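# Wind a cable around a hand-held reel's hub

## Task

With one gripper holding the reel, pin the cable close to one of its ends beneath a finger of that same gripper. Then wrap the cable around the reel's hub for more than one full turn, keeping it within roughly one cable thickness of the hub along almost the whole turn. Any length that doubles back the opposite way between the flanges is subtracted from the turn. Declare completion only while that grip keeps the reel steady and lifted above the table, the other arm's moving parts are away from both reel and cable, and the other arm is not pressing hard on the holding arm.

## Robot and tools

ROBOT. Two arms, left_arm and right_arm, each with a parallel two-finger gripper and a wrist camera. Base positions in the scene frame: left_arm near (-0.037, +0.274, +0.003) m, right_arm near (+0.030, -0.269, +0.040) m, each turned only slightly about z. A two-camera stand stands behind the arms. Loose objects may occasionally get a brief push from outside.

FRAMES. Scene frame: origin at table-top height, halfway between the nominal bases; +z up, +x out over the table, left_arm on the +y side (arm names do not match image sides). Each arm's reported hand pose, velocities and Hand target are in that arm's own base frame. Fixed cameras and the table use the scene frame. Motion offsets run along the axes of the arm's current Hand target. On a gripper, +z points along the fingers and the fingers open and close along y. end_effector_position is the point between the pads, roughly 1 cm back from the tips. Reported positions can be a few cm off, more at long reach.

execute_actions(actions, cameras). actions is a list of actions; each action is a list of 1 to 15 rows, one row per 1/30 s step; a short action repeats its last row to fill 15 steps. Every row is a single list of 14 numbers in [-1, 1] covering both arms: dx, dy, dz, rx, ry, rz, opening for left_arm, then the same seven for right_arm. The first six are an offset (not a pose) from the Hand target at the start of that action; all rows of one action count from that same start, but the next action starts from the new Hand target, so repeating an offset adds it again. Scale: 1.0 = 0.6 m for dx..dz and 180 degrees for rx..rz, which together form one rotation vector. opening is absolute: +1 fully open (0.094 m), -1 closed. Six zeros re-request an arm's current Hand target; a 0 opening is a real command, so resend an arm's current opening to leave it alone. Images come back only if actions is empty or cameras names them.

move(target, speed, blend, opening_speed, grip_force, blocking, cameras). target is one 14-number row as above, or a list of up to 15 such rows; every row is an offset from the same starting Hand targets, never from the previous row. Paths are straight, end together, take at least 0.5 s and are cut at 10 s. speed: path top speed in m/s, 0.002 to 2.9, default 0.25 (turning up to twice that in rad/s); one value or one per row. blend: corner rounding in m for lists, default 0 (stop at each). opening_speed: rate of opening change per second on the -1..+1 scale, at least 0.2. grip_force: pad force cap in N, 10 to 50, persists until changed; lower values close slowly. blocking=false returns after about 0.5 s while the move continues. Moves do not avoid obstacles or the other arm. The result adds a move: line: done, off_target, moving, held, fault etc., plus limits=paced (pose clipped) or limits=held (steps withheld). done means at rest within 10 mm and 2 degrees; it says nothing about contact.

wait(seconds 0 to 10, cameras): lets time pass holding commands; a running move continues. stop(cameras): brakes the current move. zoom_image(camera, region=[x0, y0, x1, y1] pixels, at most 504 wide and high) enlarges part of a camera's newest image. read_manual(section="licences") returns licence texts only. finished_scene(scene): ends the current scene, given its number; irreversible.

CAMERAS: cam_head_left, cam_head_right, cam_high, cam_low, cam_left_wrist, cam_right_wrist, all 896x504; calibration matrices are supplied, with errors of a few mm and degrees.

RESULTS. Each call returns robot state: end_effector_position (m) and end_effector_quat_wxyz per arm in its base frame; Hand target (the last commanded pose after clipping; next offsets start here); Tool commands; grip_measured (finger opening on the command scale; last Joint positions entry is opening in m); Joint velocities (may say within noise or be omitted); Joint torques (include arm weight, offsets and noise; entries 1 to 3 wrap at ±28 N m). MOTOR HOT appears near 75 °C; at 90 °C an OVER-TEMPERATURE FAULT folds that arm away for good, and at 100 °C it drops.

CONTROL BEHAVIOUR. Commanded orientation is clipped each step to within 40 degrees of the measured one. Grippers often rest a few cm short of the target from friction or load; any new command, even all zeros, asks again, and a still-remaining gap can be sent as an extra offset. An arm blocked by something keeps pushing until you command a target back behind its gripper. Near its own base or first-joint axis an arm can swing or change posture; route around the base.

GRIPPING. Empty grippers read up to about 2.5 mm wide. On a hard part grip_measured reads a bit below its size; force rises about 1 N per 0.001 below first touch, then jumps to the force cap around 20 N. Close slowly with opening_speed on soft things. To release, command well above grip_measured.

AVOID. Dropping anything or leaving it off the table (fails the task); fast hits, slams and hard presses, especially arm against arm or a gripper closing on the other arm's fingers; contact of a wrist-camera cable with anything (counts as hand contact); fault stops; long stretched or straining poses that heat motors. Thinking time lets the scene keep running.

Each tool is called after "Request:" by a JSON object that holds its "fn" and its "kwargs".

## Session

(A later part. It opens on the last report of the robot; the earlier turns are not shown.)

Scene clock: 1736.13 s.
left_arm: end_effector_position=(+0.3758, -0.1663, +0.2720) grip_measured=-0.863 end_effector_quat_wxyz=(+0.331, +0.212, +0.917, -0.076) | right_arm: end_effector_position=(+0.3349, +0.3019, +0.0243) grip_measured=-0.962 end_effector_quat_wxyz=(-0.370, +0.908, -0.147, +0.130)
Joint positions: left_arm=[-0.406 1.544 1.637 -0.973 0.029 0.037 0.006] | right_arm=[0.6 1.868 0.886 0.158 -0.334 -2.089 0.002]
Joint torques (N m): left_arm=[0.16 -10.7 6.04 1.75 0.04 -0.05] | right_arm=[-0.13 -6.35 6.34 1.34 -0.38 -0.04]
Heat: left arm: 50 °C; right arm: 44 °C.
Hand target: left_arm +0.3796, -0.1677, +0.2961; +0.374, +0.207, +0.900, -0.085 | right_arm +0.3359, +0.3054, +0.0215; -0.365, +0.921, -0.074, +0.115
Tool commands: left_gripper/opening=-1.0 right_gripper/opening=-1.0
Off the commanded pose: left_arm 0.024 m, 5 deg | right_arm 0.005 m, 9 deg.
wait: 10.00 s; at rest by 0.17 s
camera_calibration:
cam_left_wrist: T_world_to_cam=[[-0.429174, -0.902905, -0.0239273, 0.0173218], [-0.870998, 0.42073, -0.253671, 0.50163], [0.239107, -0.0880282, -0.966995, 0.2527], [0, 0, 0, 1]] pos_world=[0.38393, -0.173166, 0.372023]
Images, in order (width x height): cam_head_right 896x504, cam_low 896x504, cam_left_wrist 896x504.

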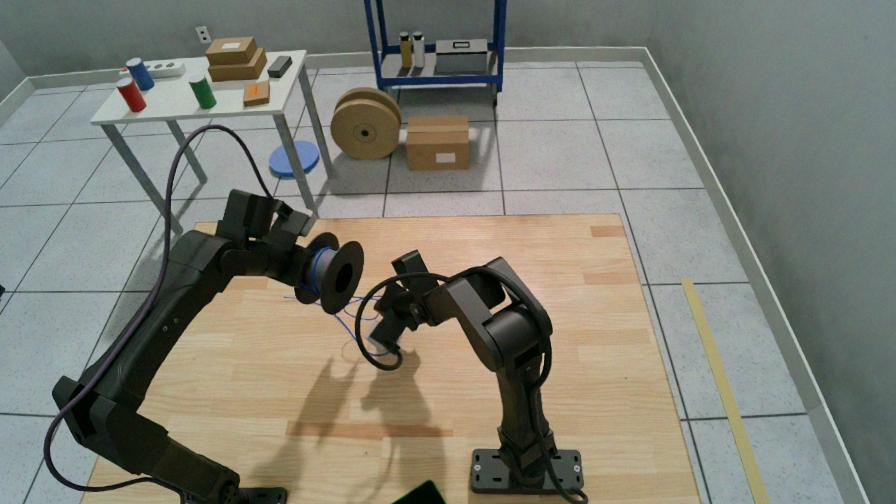

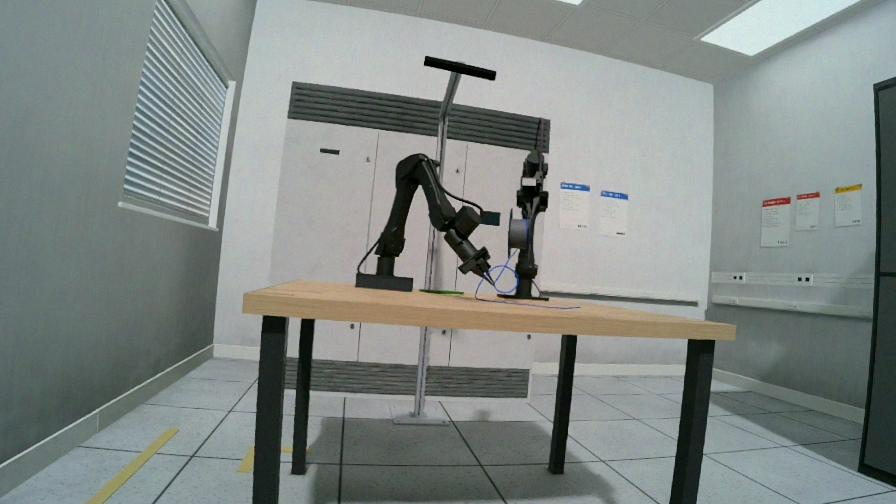

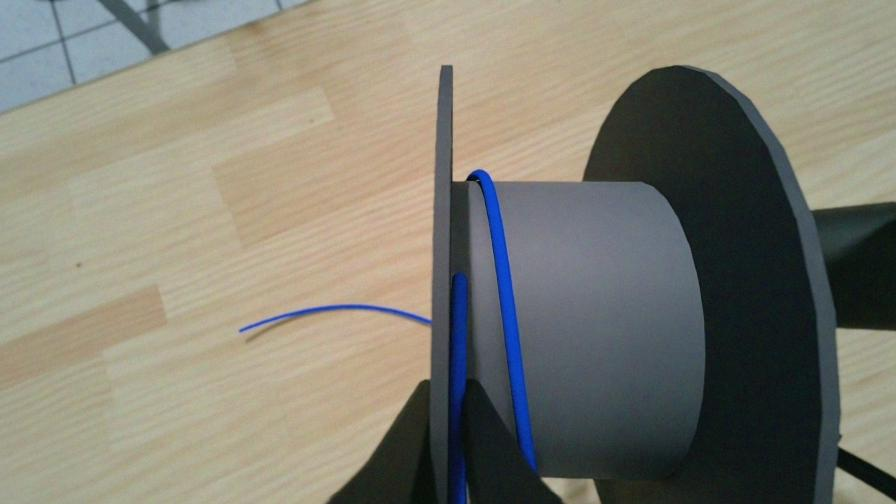

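Request:
{"fn": "move", "kwargs": {"target": [0,0,0,0,0,0,-1,0,0,0,0,0,0,-0.6], "opening_speed": 0.4, "cameras": ["cam_right_wrist","cam_low"]}}

Request:
{"fn": "move", "kwargs": {"target": [0,0,0,0,0,0,-1,0,0,-0.12,0,0,0,-0.6], "speed": 0.1, "cameras": ["all"]}}

Scene clock: 1748.37 s.
left_arm: end_effector_position=(+0.3758, -0.1663, +0.2720) grip_measured=-0.863 end_effector_quat_wxyz=(+0.331, +0.212, +0.917, -0.076) | right_arm: end_effector_position=(+0.3349, +0.3019, +0.0243) grip_measured=-0.601 end_effector_quat_wxyz=(-0.370, +0.908, -0.147, +0.130)
Joint positions: left_arm=[-0.406 1.544 1.637 -0.973 0.029 0.037 0.006] | right_arm=[0.6 1.868 0.886 0.158 -0.334 -2.089 0.019]
Joint torques (N m): left_arm=[0.16 -10.7 6.02 1.75 0.04 -0.05] | right_arm=[-0.21 -6.31 6.22 1.32 -0.38 0.02]
Heat: left arm: 50 °C; right arm: 44 °C.
Hand target: left_arm +0.3796, -0.1677, +0.2961; +0.374, +0.207, +0.900, -0.085 | right_arm +0.3359, +0.3054, +0.0215; -0.365, +0.921, -0.074, +0.115
Off the commanded pose: left_arm 0.024 m, 5 deg | right_arm 0.005 m, 9 deg.
joint sent to its limit (right arm) — joint 6 (wrist roll), lower limit. The joint targets are off in orientation, not in position.
move: off_target (left_arm, right_arm)
camera_calibration:
cam_right_wrist: T_world_to_cam=[[0.192718, 0.695071, 0.69263, -0.289791], [0.693422, -0.595897, 0.405058, -0.0248337], [0.694281, 0.402222, -0.596818, -0.248262], [0, 0, 0, 1]] pos_world=[0.245431, 0.286483, 0.0626098]
Images, in order (width x height): cam_low 896x504, cam_right_wrist 896x504.

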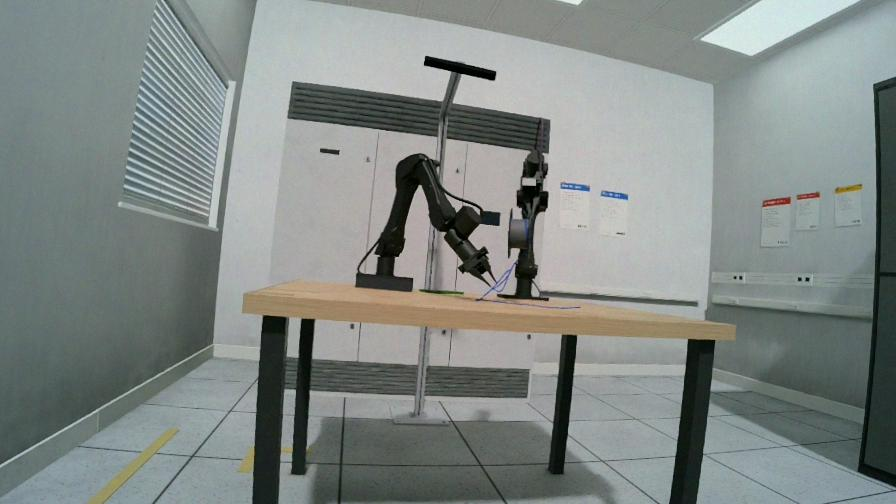

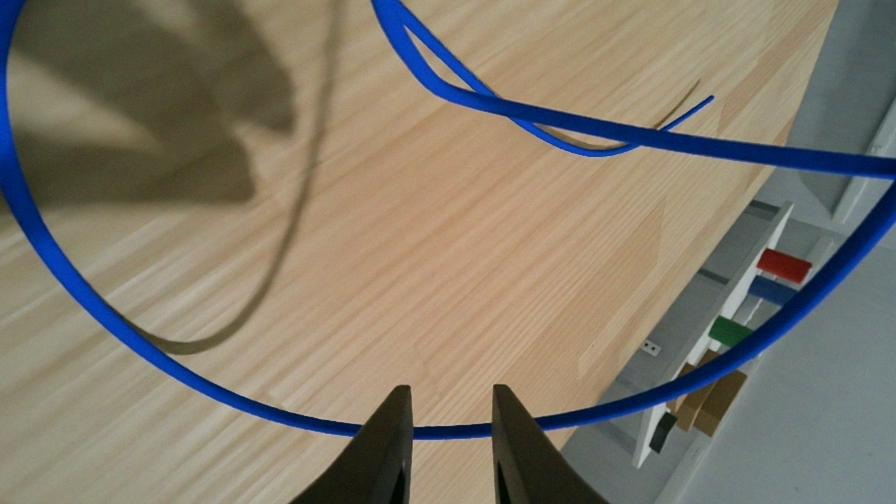

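Scene clock: 1749.90 s.
left_arm: end_effector_position=(+0.3758, -0.1663, +0.2720) grip_measured=-0.863 end_effector_quat_wxyz=(+0.331, +0.212, +0.917, -0.076) | right_arm: end_effector_position=(+0.3198, +0.2576, +0.0604) grip_measured=-0.601 end_effector_quat_wxyz=(-0.364, +0.904, -0.180, +0.132)
Joint positions: left_arm=[-0.406 1.544 1.637 -0.973 0.029 0.037 0.006] | right_arm=[0.524 1.64 0.797 0.002 -0.35 -2.089 0.019]
Joint torques (N m): left_arm=[0.16 -10.7 6.04 1.75 0.04 -0.04] | right_arm=[-0.34 -9.58 5.42 1.13 -0.41 -0.02]
Heat: left arm: 50 °C; right arm: 44 °C.
Hand target: left_arm +0.3796, -0.1677, +0.2961; +0.374, +0.207, +0.900, -0.085 | right_arm +0.3167, +0.2582, +0.0723; -0.365, +0.921, -0.074, +0.115
Off the commanded pose: left_arm 0.024 m, 5 deg | right_arm 0.012 m, 13 deg.
joint sent to its limit (right arm) — joint 6 (wrist roll), lower limit. The joint targets are off in orientation, not in position.
move: off_target (left_arm, right_arm)
camera_calibration:
cam_left_wrist: T_world_to_cam=[[-0.429174, -0.902905, -0.0239273, 0.0173218], [-0.870998, 0.42073, -0.253671, 0.50163], [0.239107, -0.0880282, -0.966995, 0.2527], [0, 0, 0, 1]] pos_world=[0.38393, -0.173166, 0.372023]
cam_right_wrist: T_world_to_cam=[[0.252089, 0.68036, 0.688158, -0.295926], [0.661986, -0.639943, 0.390189, -0.0331177], [0.705851, 0.357189, -0.611711, -0.189484], [0, 0, 0, 1]] pos_world=[0.230271, 0.247824, 0.100656]

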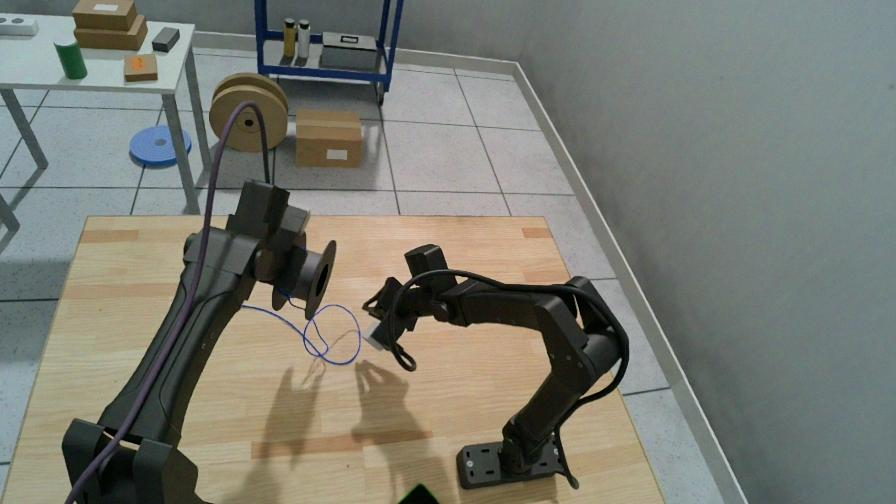

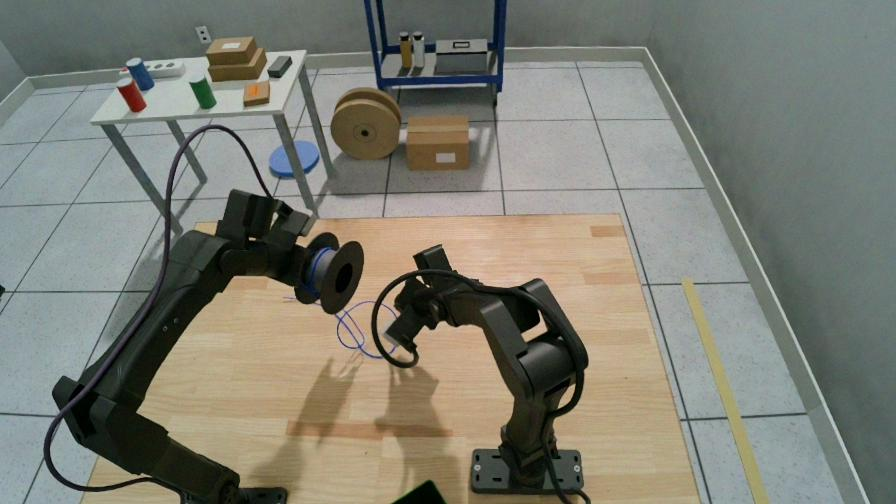

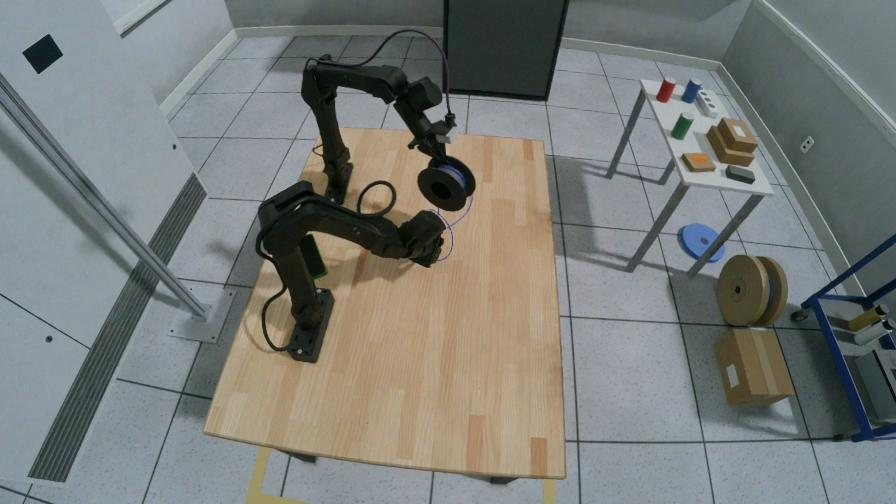

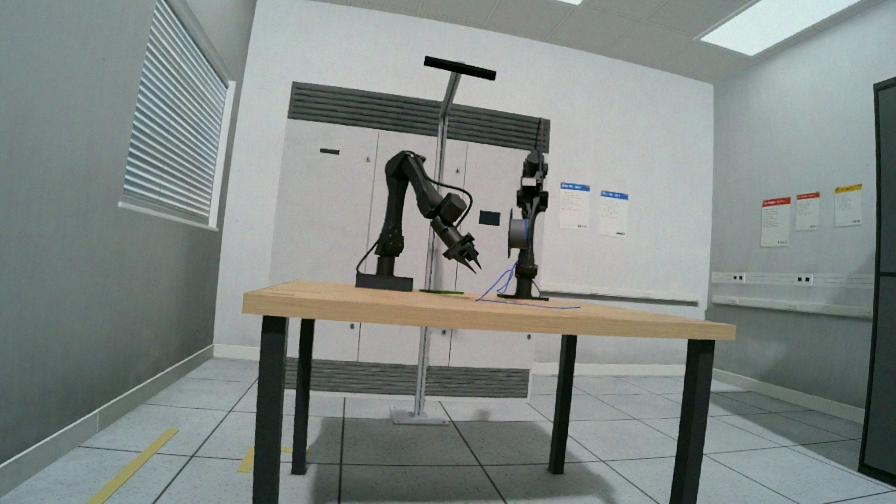

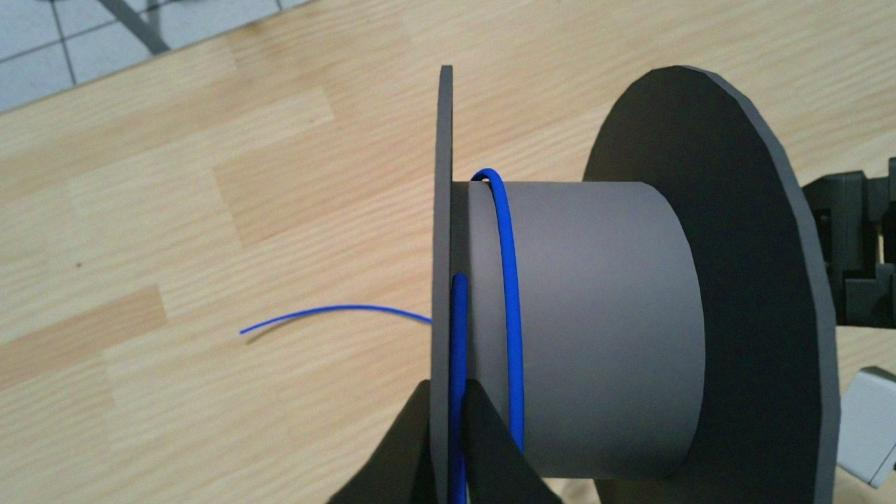

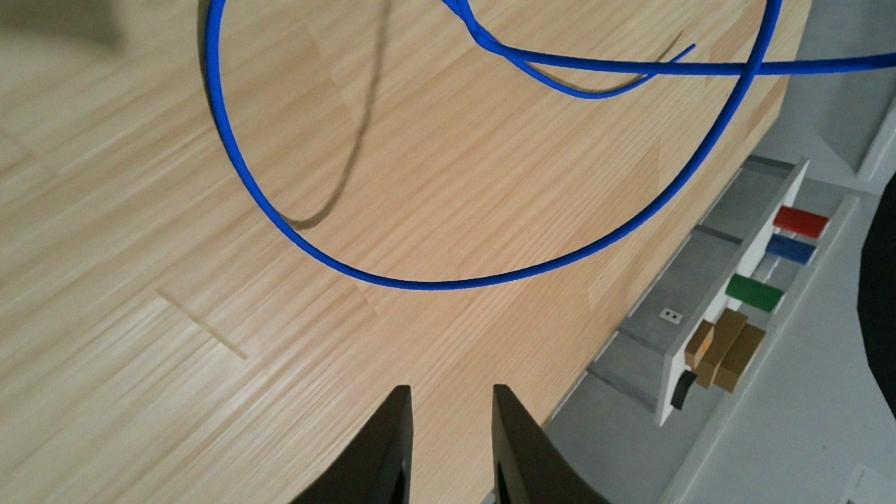

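Request:
{"fn": "move", "kwargs": {"target": [0,0,0,0,0,0,-1,-0.0217,-0.0375,-0.2222,-0.0251,0.0196,0.571,-0.6], "cameras": ["all"]}}

Request:
{"fn": "zoom_image", "kwargs": {"camera": "cam_right_wrist", "region": [392, 0, 896, 504]}}

Scene clock: 1766.73 s.
left_arm: end_effector_position=(+0.3758, -0.1663, +0.2720) grip_measured=-0.863 end_effector_quat_wxyz=(+0.331, +0.212, +0.917, -0.076) | right_arm: end_effector_position=(+0.2666, +0.1859, +0.1566) grip_measured=-0.601 end_effector_quat_wxyz=(+0.254, -0.528, +0.789, +0.185)
Joint positions: left_arm=[-0.406 1.544 1.637 -0.973 0.029 0.037 0.006] | right_arm=[0.351 1.352 1.066 -0.839 -0.472 -0.72 0.019]
Joint torques (N m): left_arm=[0.14 -10.7 6.04 1.75 0.04 -0.04] | right_arm=[-0.58 -7.32 8.84 0.69 -0.59 0.09]
Heat: left arm: 51 °C; right arm: 45 °C.
Hand target: left_arm +0.3796, -0.1677, +0.2961; +0.374, +0.207, +0.900, -0.085 | right_arm +0.2700, +0.1899, +0.1801; +0.284, -0.526, +0.779, +0.192
Off the commanded pose: left_arm 0.024 m, 5 deg | right_arm 0.024 m, 4 deg.
move: off_target (left_arm, right_arm)
camera_calibration:
cam_left_wrist: T_world_to_cam=[[-0.429174, -0.902905, -0.0239273, 0.0173218], [-0.870998, 0.42073, -0.253671, 0.50163], [0.239107, -0.0880282, -0.966995, 0.2527], [0, 0, 0, 1]] pos_world=[0.38393, -0.173166, 0.372023]
cam_right_wrist: T_world_to_cam=[[0.927726, -0.36938, -0.0536898, -0.168745], [-0.372293, -0.90534, -0.204347, 0.336848], [0.0268742, 0.209566, -0.977425, 0.19821], [0, 0, 0, 1]] pos_world=[0.276629, 0.201093, 0.253509]

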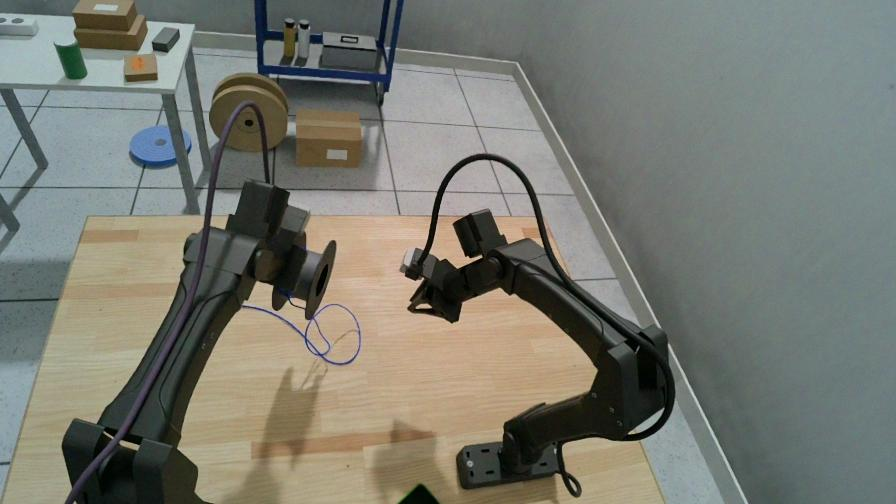

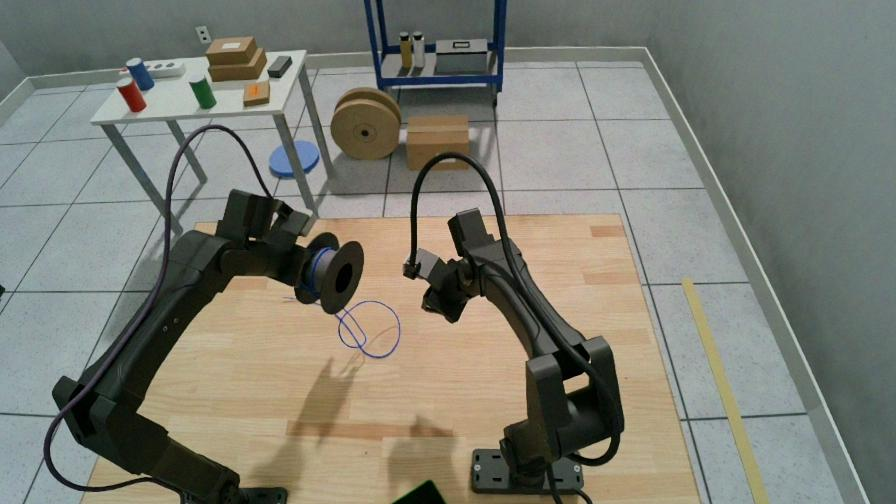

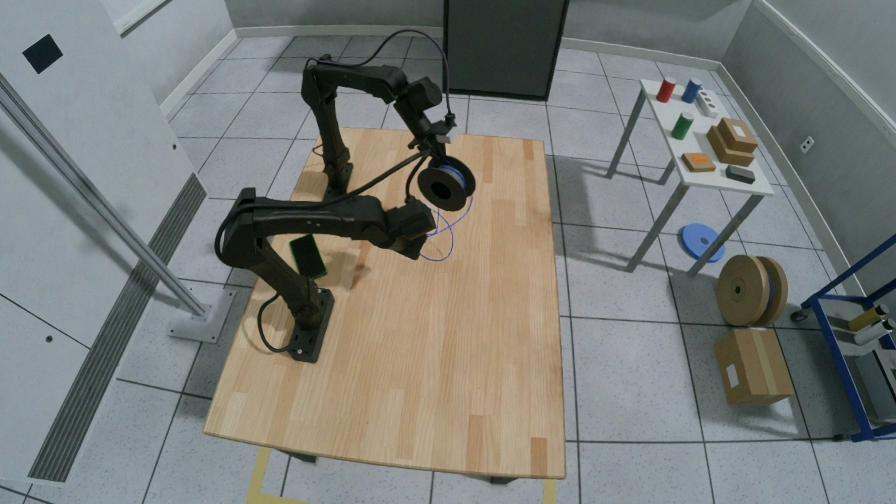

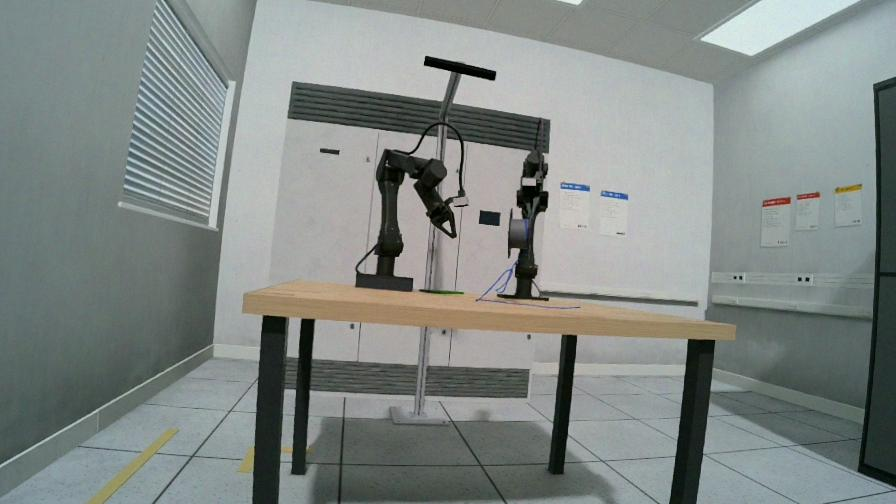

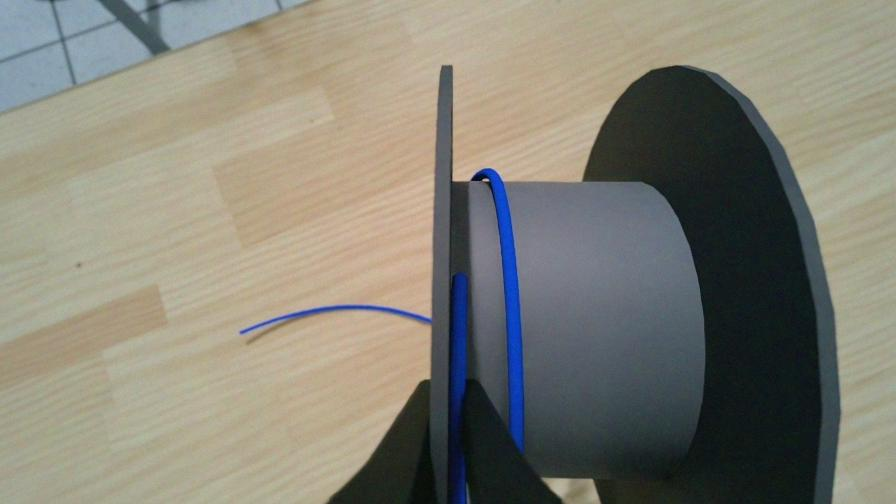

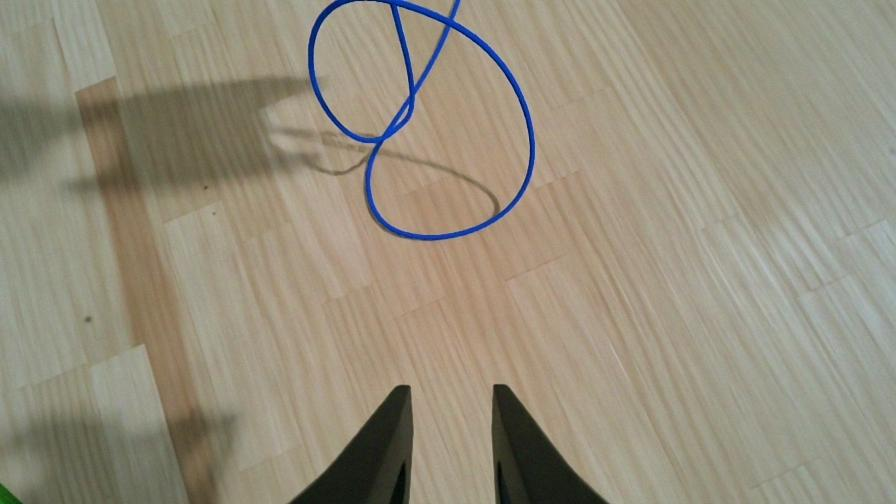

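Scaled by 1.000.

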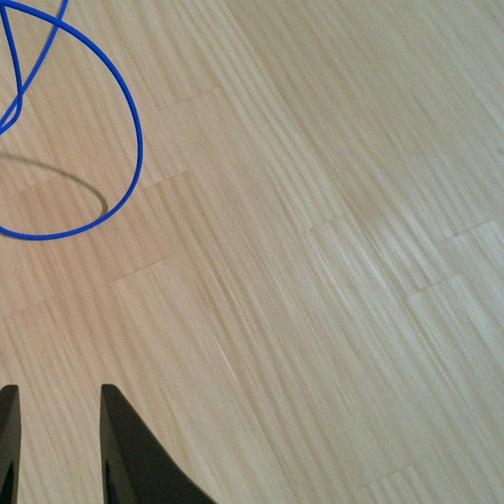

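Request:
{"fn": "move", "kwargs": {"target": [0,0,0,0,0,0,-1,0.071,0.0438,0.2668,0.0823,0.122,0.3714,-0.6], "speed": 0.2, "cameras": ["cam_right_wrist"]}}

Scene clock: 1793.17 s.
left_arm: end_effector_position=(+0.3758, -0.1663, +0.2720) grip_measured=-0.863 end_effector_quat_wxyz=(+0.331, +0.212, +0.917, -0.076) | right_arm: end_effector_position=(+0.2652, +0.2596, +0.0278) grip_measured=-0.601 end_effector_quat_wxyz=(+0.040, -0.002, +0.992, +0.124)
Joint positions: left_arm=[-0.406 1.544 1.637 -0.973 0.029 0.037 0.006] | right_arm=[0.706 1.821 1.156 -0.682 -0.135 0.719 0.019]
Joint torques (N m): left_arm=[0.16 -10.7 6.02 1.75 0.04 -0.04] | right_arm=[0.7 -6.65 7.92 0.42 0.05 0.08]
Heat: left arm: 51 °C; right arm: 44 °C.
Hand target: left_arm +0.3796, -0.1677, +0.2961; +0.374, +0.207, +0.900, -0.085 | right_arm +0.2718, +0.2649, +0.0300; +0.049, +0.000, +0.991, +0.121
Off the commanded pose: left_arm 0.024 m, 5 deg | right_arm 0.009 m, 1 deg.
move: off_target (left_arm)
camera_calibration:
cam_right_wrist: T_world_to_cam=[[0.000857358, -0.962279, -0.272064, 0.258557], [-0.93857, -0.0946602, 0.331852, 0.30152], [-0.345088, 0.255066, -0.903247, 0.141602], [0, 0, 0, 1]] pos_world=[0.331641, 0.241228, 0.0981859]
Images, in order (width x height): cam_right_wrist 896x504.

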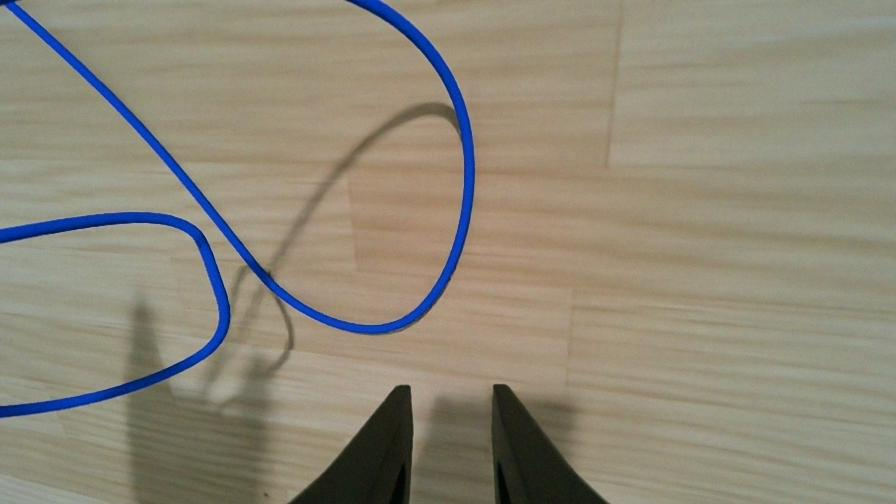

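Request:
{"fn": "move", "kwargs": {"target": [0,0,0,0,0,0,-1,-0.0643,0.0082,0.0602,0,0,0,-0.6], "speed": 0.1, "cameras": ["cam_right_wrist"]}}

Scene clock: 1799.80 s.
left_arm: end_effector_position=(+0.3758, -0.1663, +0.2720) grip_measured=-0.863 end_effector_quat_wxyz=(+0.331, +0.212, +0.917, -0.076) | right_arm: end_effector_position=(+0.3013, +0.2724, -0.0013) grip_measured=-0.601 end_effector_quat_wxyz=(+0.035, +0.004, +0.993, +0.115)
Joint positions: left_arm=[-0.406 1.544 1.637 -0.973 0.029 0.037 0.006] | right_arm=[0.672 2.007 1.292 -0.655 -0.135 0.694 0.019]
Joint torques (N m): left_arm=[0.14 -10.7 6.02 1.75 0.04 -0.04] | right_arm=[-0.62 -7.84 7.77 0.59 -0.03 -0.04]
Heat: left arm: 51 °C; right arm: 43 °C.
Hand target: left_arm +0.3796, -0.1677, +0.2961; +0.374, +0.207, +0.900, -0.085 | right_arm +0.3138, +0.2780, +0.0000; +0.049, +0.000, +0.991, +0.121
Off the commanded pose: left_arm 0.024 m, 5 deg | right_arm 0.014 m, 2 deg.
move: off_target (left_arm, right_arm)
camera_calibration:
cam_right_wrist: T_world_to_cam=[[-0.0118343, -0.966549, -0.25621, 0.26792], [-0.935443, -0.079825, 0.344346, 0.341346], [-0.353279, 0.243745, -0.903206, 0.130187], [0, 0, 0, 1]] pos_world=[0.368473, 0.254473, 0.068688]
Images, in order (width x height): cam_right_wrist 896x504.

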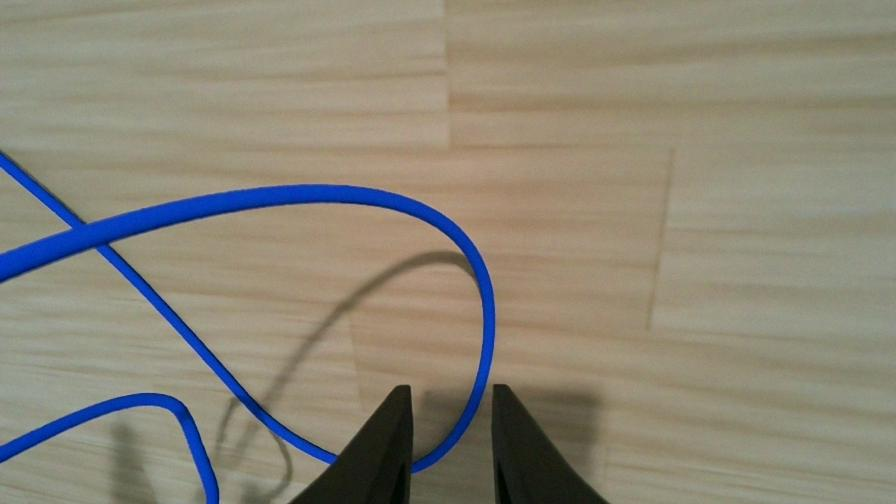

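Request:
{"fn": "move", "kwargs": {"target": [0,0,0,0,0,0,-1,-0.0089,-0.009,0.045,0,0,0,-0.6], "speed": 0.08, "cameras": ["cam_right_wrist"]}}

Scene clock: 1804.20 s.
left_arm: end_effector_position=(+0.3758, -0.1663, +0.2720) grip_measured=-0.863 end_effector_quat_wxyz=(+0.331, +0.212, +0.917, -0.076) | right_arm: end_effector_position=(+0.3085, +0.2742, -0.0254) grip_measured=-0.601 end_effector_quat_wxyz=(+0.034, +0.003, +0.993, +0.114)
Joint positions: left_arm=[-0.406 1.544 1.637 -0.973 0.029 0.037 0.006] | right_arm=[0.665 2.077 1.292 -0.591 -0.136 0.684 0.019]
Joint torques (N m): left_arm=[0.17 -10.7 6.04 1.75 0.04 -0.05] | right_arm=[-0.79 -7.75 7.1 0.78 -0.08 -0.06]
Heat: left arm: 51 °C; right arm: 43 °C.
Hand target: left_arm +0.3796, -0.1677, +0.2961; +0.374, +0.207, +0.900, -0.085 | right_arm +0.3218, +0.2792, -0.0268; +0.049, +0.000, +0.991, +0.122
Off the commanded pose: left_arm 0.024 m, 5 deg | right_arm 0.014 m, 2 deg.
move: off_target (left_arm, right_arm)
camera_calibration:
cam_right_wrist: T_world_to_cam=[[-0.0103576, -0.967456, -0.252825, 0.263571], [-0.934438, -0.0806447, 0.346875, 0.356515], [-0.355975, 0.239843, -0.903193, 0.112398], [0, 0, 0, 1]] pos_world=[0.375882, 0.256786, 0.0444884]
Images, in order (width x height): cam_right_wrist 896x504.

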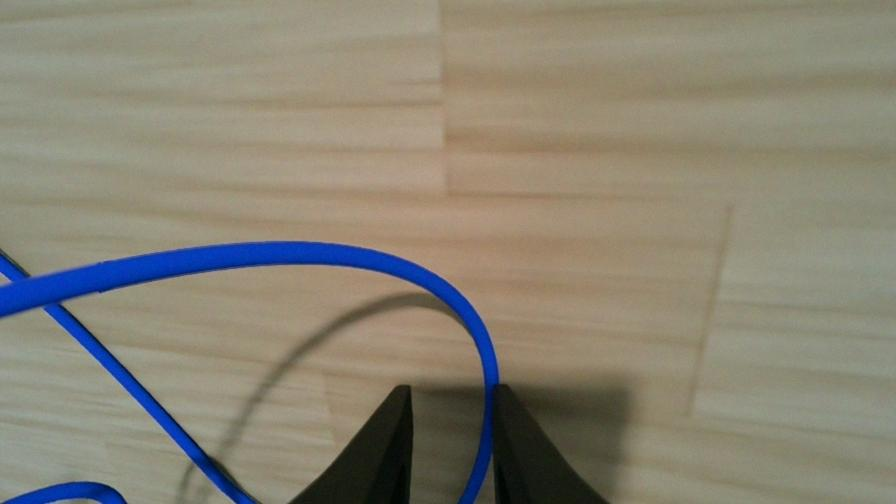

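Request:
{"fn": "move", "kwargs": {"target": [[0,0,0,0,0,0,-1,0,-0.012,-0.012,0,0,0,-0.6],[0,0,0,0,0,0,-1,0.001,-0.0165,0.009,0,0,0,-0.6]], "speed": 0.05, "cameras": ["cam_right_wrist"]}}

Scene clock: 1810.93 s.
left_arm: end_effector_position=(+0.3758, -0.1663, +0.2720) grip_measured=-0.863 end_effector_quat_wxyz=(+0.331, +0.212, +0.917, -0.076) | right_arm: end_effector_position=(+0.3196, +0.2735, -0.0251) grip_measured=-0.601 end_effector_quat_wxyz=(+0.049, +0.002, +0.991, +0.126)
Joint positions: left_arm=[-0.406 1.544 1.637 -0.973 0.029 0.037 0.006] | right_arm=[0.645 2.077 1.284 -0.546 -0.14 0.666 0.019]
Joint torques (N m): left_arm=[0.16 -10.7 6.02 1.75 0.04 -0.05] | right_arm=[-0.51 -7.9 5.01 0.76 -0.07 -0.13]
Heat: left arm: 51 °C; right arm: 44 °C.
Hand target: left_arm +0.3796, -0.1677, +0.2961; +0.374, +0.207, +0.900, -0.085 | right_arm +0.3219, +0.2709, -0.0344; +0.049, +0.000, +0.991, +0.121
Off the commanded pose: left_arm 0.024 m, 5 deg | right_arm 0.010 m, 1 deg.
move: off_target (left_arm)
camera_calibration:
cam_right_wrist: T_world_to_cam=[[-0.00376031, -0.961063, -0.276302, 0.258573], [-0.944735, -0.0871625, 0.316035, 0.370915], [-0.327813, 0.262221, -0.907623, 0.101555], [0, 0, 0, 1]] pos_world=[0.38468, 0.254206, 0.0463957]
Images, in order (width x height): cam_right_wrist 896x504.

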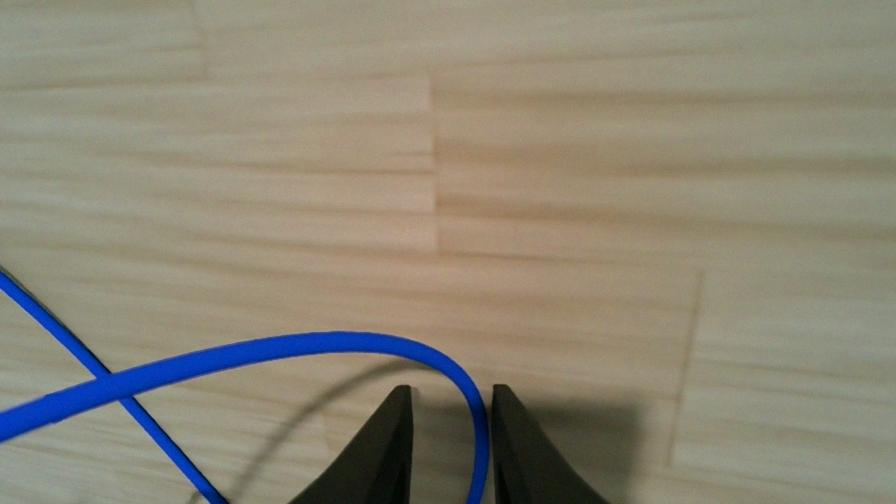

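Request:
{"fn": "move", "kwargs": {"target": [0,0,0,0,0,0,-1,0.0155,-0.003,0.005,0,0,0,-0.6], "speed": 0.05}}

Request:
{"fn": "move", "kwargs": {"target": [0,0,0,0,0,0,-1,0,0,0,0,0,0,-1], "opening_speed": 0.5, "cameras": ["cam_right_wrist"]}}

Scene clock: 1814.07 s.
left_arm: end_effector_position=(+0.3758, -0.1663, +0.2720) grip_measured=-0.863 end_effector_quat_wxyz=(+0.331, +0.212, +0.917, -0.076) | right_arm: end_effector_position=(+0.3175, +0.2725, -0.0283) grip_measured=-0.601 end_effector_quat_wxyz=(+0.050, +0.002, +0.991, +0.128)
Joint positions: left_arm=[-0.406 1.544 1.637 -0.973 0.029 0.037 0.006] | right_arm=[0.645 2.074 1.263 -0.524 -0.143 0.666 0.019]
Joint torques (N m): left_arm=[0.16 -10.69 6.04 1.75 0.04 -0.05] | right_arm=[0.53 -8.58 3.19 0.78 -0.01 0]
Heat: left arm: 51 °C; right arm: 44 °C.
Hand target: left_arm +0.3796, -0.1677, +0.2961; +0.374, +0.207, +0.900, -0.085 | right_arm +0.3130, +0.2699, -0.0387; +0.049, +0.000, +0.991, +0.121
Off the commanded pose: left_arm 0.024 m, 5 deg | right_arm 0.012 m, 1 deg.
move: off_target (left_arm, right_arm)

Scene clock: 1815.07 s.
left_arm: end_effector_position=(+0.3758, -0.1663, +0.2720) grip_measured=-0.863 end_effector_quat_wxyz=(+0.331, +0.212, +0.917, -0.076) | right_arm: end_effector_position=(+0.3176, +0.2681, -0.0299) grip_measured=-0.950 end_effector_quat_wxyz=(+0.053, +0.003, +0.992, +0.118)
Joint positions: left_arm=[-0.406 1.544 1.637 -0.973 0.029 0.037 0.006] | right_arm=[0.645 2.073 1.258 -0.528 -0.123 0.666 0.002]
Joint torques (N m): left_arm=[0.16 -10.7 6.04 1.75 0.04 -0.04] | right_arm=[0.43 -8.68 3.43 0.83 -0.22 0.02]
Heat: left arm: 51 °C; right arm: 44 °C.
Hand target: left_arm +0.3796, -0.1677, +0.2961; +0.374, +0.207, +0.900, -0.085 | right_arm +0.3129, +0.2699, -0.0387; +0.049, +0.000, +0.991, +0.121
Off the commanded pose: left_arm 0.024 m, 5 deg | right_arm 0.010 m, 1 deg.
move: off_target (left_arm)
camera_calibration:
cam_right_wrist: T_world_to_cam=[[-0.00575019, -0.965325, -0.260986, 0.254239], [-0.947337, -0.0783081, 0.310516, 0.368439], [-0.320186, 0.249027, -0.914039, 0.0988653], [0, 0, 0, 1]] pos_world=[0.382153, 0.249655, 0.0423135]
Images, in order (width x height): cam_right_wrist 896x504.

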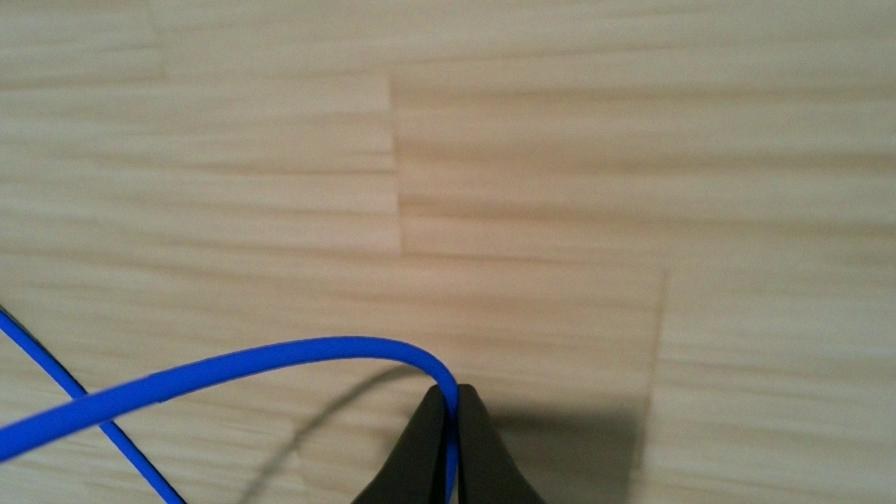

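Request:
{"fn": "move", "kwargs": {"target": [[0,0,0,0,0,0,-1,-0.151,-0.051,-0.0647,0,0,-0.361,-1],[0,0,0,0,0,0,-1,-0.317,-0.0447,-0.0465,0,0,-0.722,-1]], "speed": 0.15, "blend": [0.02,0], "cameras": ["all"]}}

Scene clock: 1832.17 s.
left_arm: end_effector_position=(+0.3758, -0.1663, +0.2720) grip_measured=-0.863 end_effector_quat_wxyz=(+0.331, +0.212, +0.917, -0.076) | right_arm: end_effector_position=(+0.4993, +0.2339, +0.0068) grip_measured=-0.953 end_effector_quat_wxyz=(-0.128, +0.898, -0.422, +0.007)
Joint positions: left_arm=[-0.406 1.544 1.637 -0.973 0.029 0.037 0.006] | right_arm=[0.383 2.622 2.384 -1.133 -0.163 -1.864 0.002]
Joint torques (N m): left_arm=[0.16 -10.7 6.04 1.75 0.04 -0.04] | right_arm=[-0.58 -11.19 8.46 0.21 -0.45 -0.11]
Heat: left arm: 51 °C; right arm: 43 °C.
Hand target: left_arm +0.3796, -0.1677, +0.2961; +0.374, +0.207, +0.900, -0.085 | right_arm +0.4998, +0.2350, +0.0003; -0.131, +0.898, -0.419, -0.007
Off the commanded pose: left_arm 0.024 m, 5 deg | right_arm 0.007 m, 2 deg.
move: off_target (left_arm)
camera_calibration:
cam_left_wrist: T_world_to_cam=[[-0.429174, -0.902905, -0.0239273, 0.0173218], [-0.870998, 0.42073, -0.253671, 0.50163], [0.239107, -0.0880282, -0.966995, 0.2527], [0, 0, 0, 1]] pos_world=[0.38393, -0.173166, 0.372023]
cam_right_wrist: T_world_to_cam=[[0.767083, 0.606821, 0.208209, -0.524893], [0.533407, -0.783581, 0.318556, -0.0479636], [0.356455, -0.133299, -0.924755, -0.0491843], [0, 0, 0, 1]] pos_world=[0.445753, 0.274377, 0.0790832]

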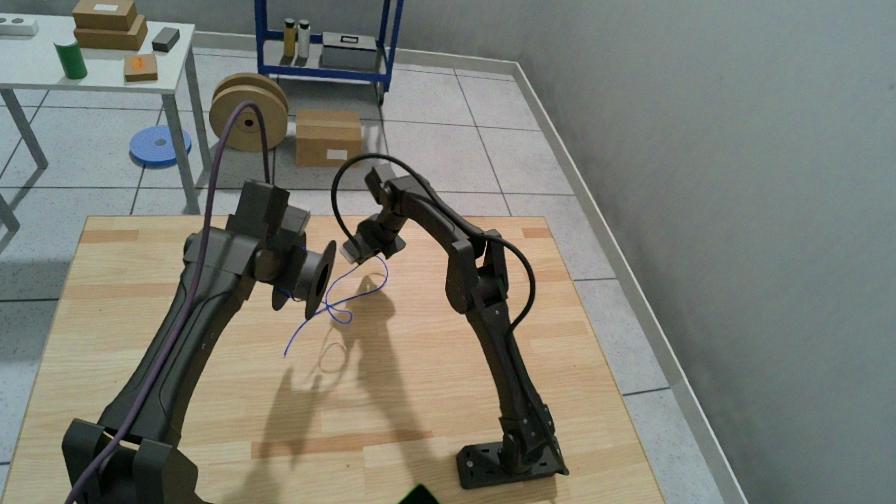

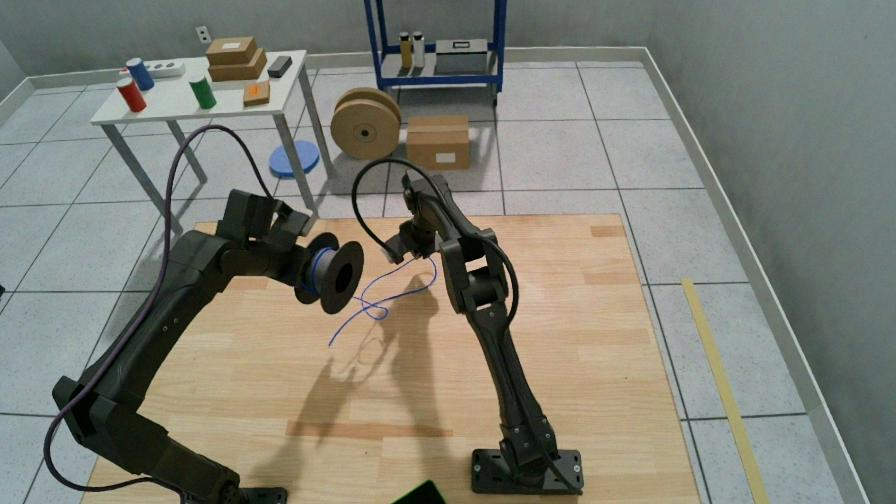

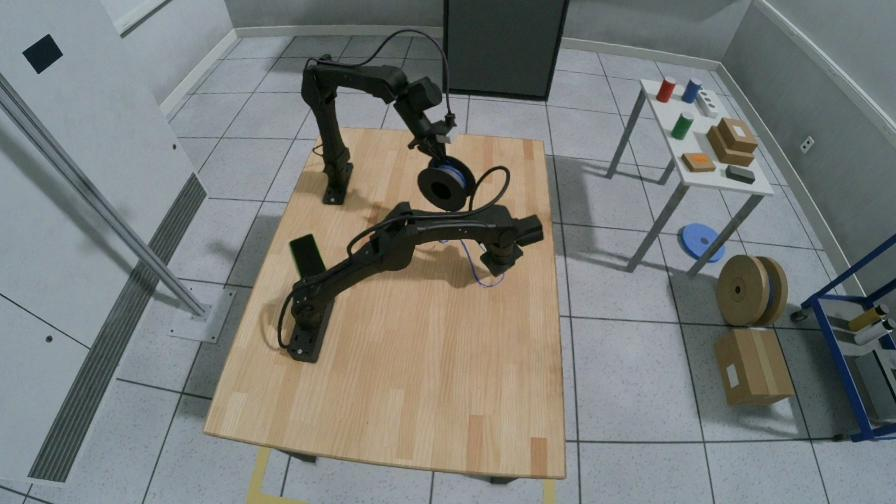

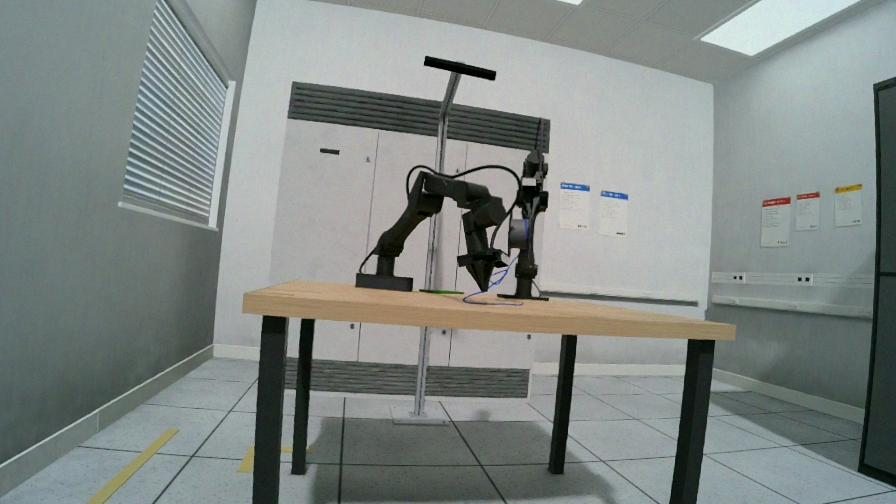

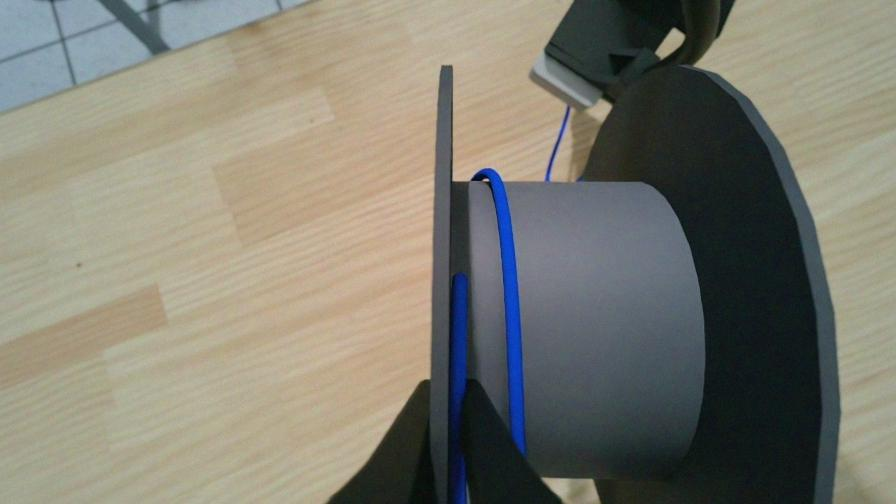

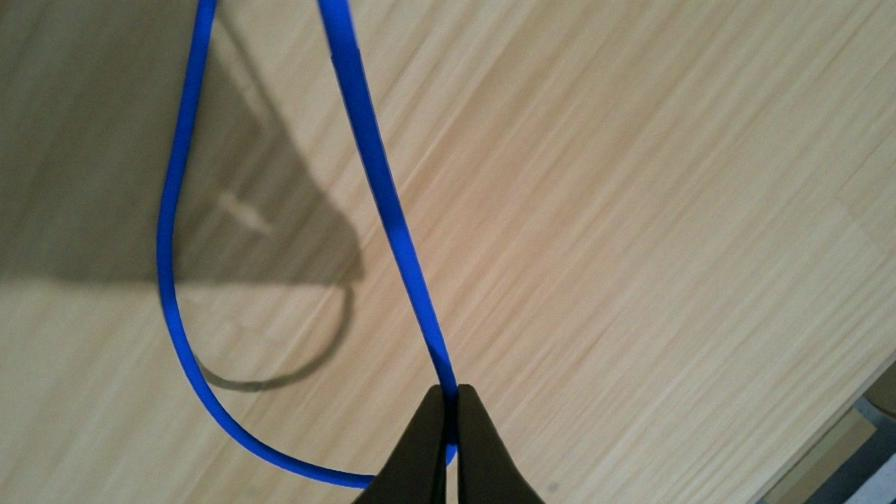

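Request:
{"fn": "zoom_image", "kwargs": {"camera": "cam_head_left", "region": [270, 230, 410, 370]}}

Request:
{"fn": "zoom_image", "kwargs": {"camera": "cam_low", "region": [450, 190, 610, 320]}}

Scaled by 3.600 from the camera's 896x504 image, which has a finer 1280x720 frame.

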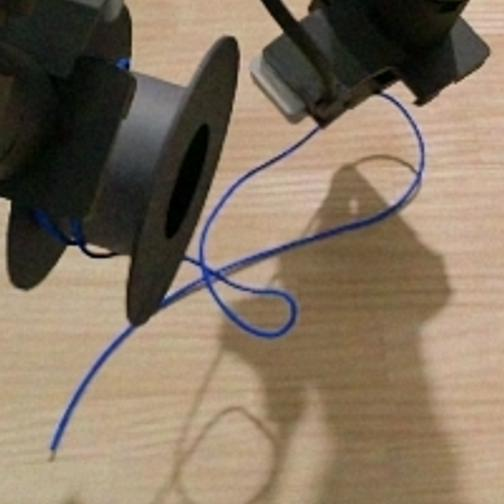

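Scaled by 3.150 from the camera's 896x504 image, which has a finer 1280x720 frame.

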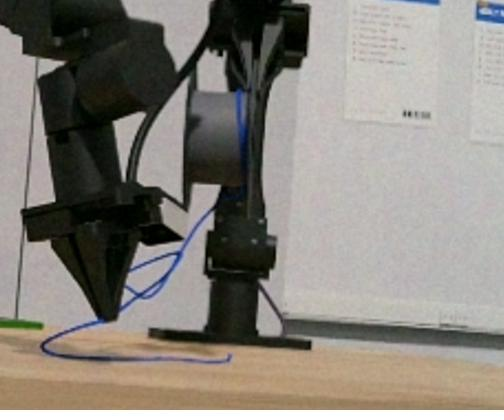

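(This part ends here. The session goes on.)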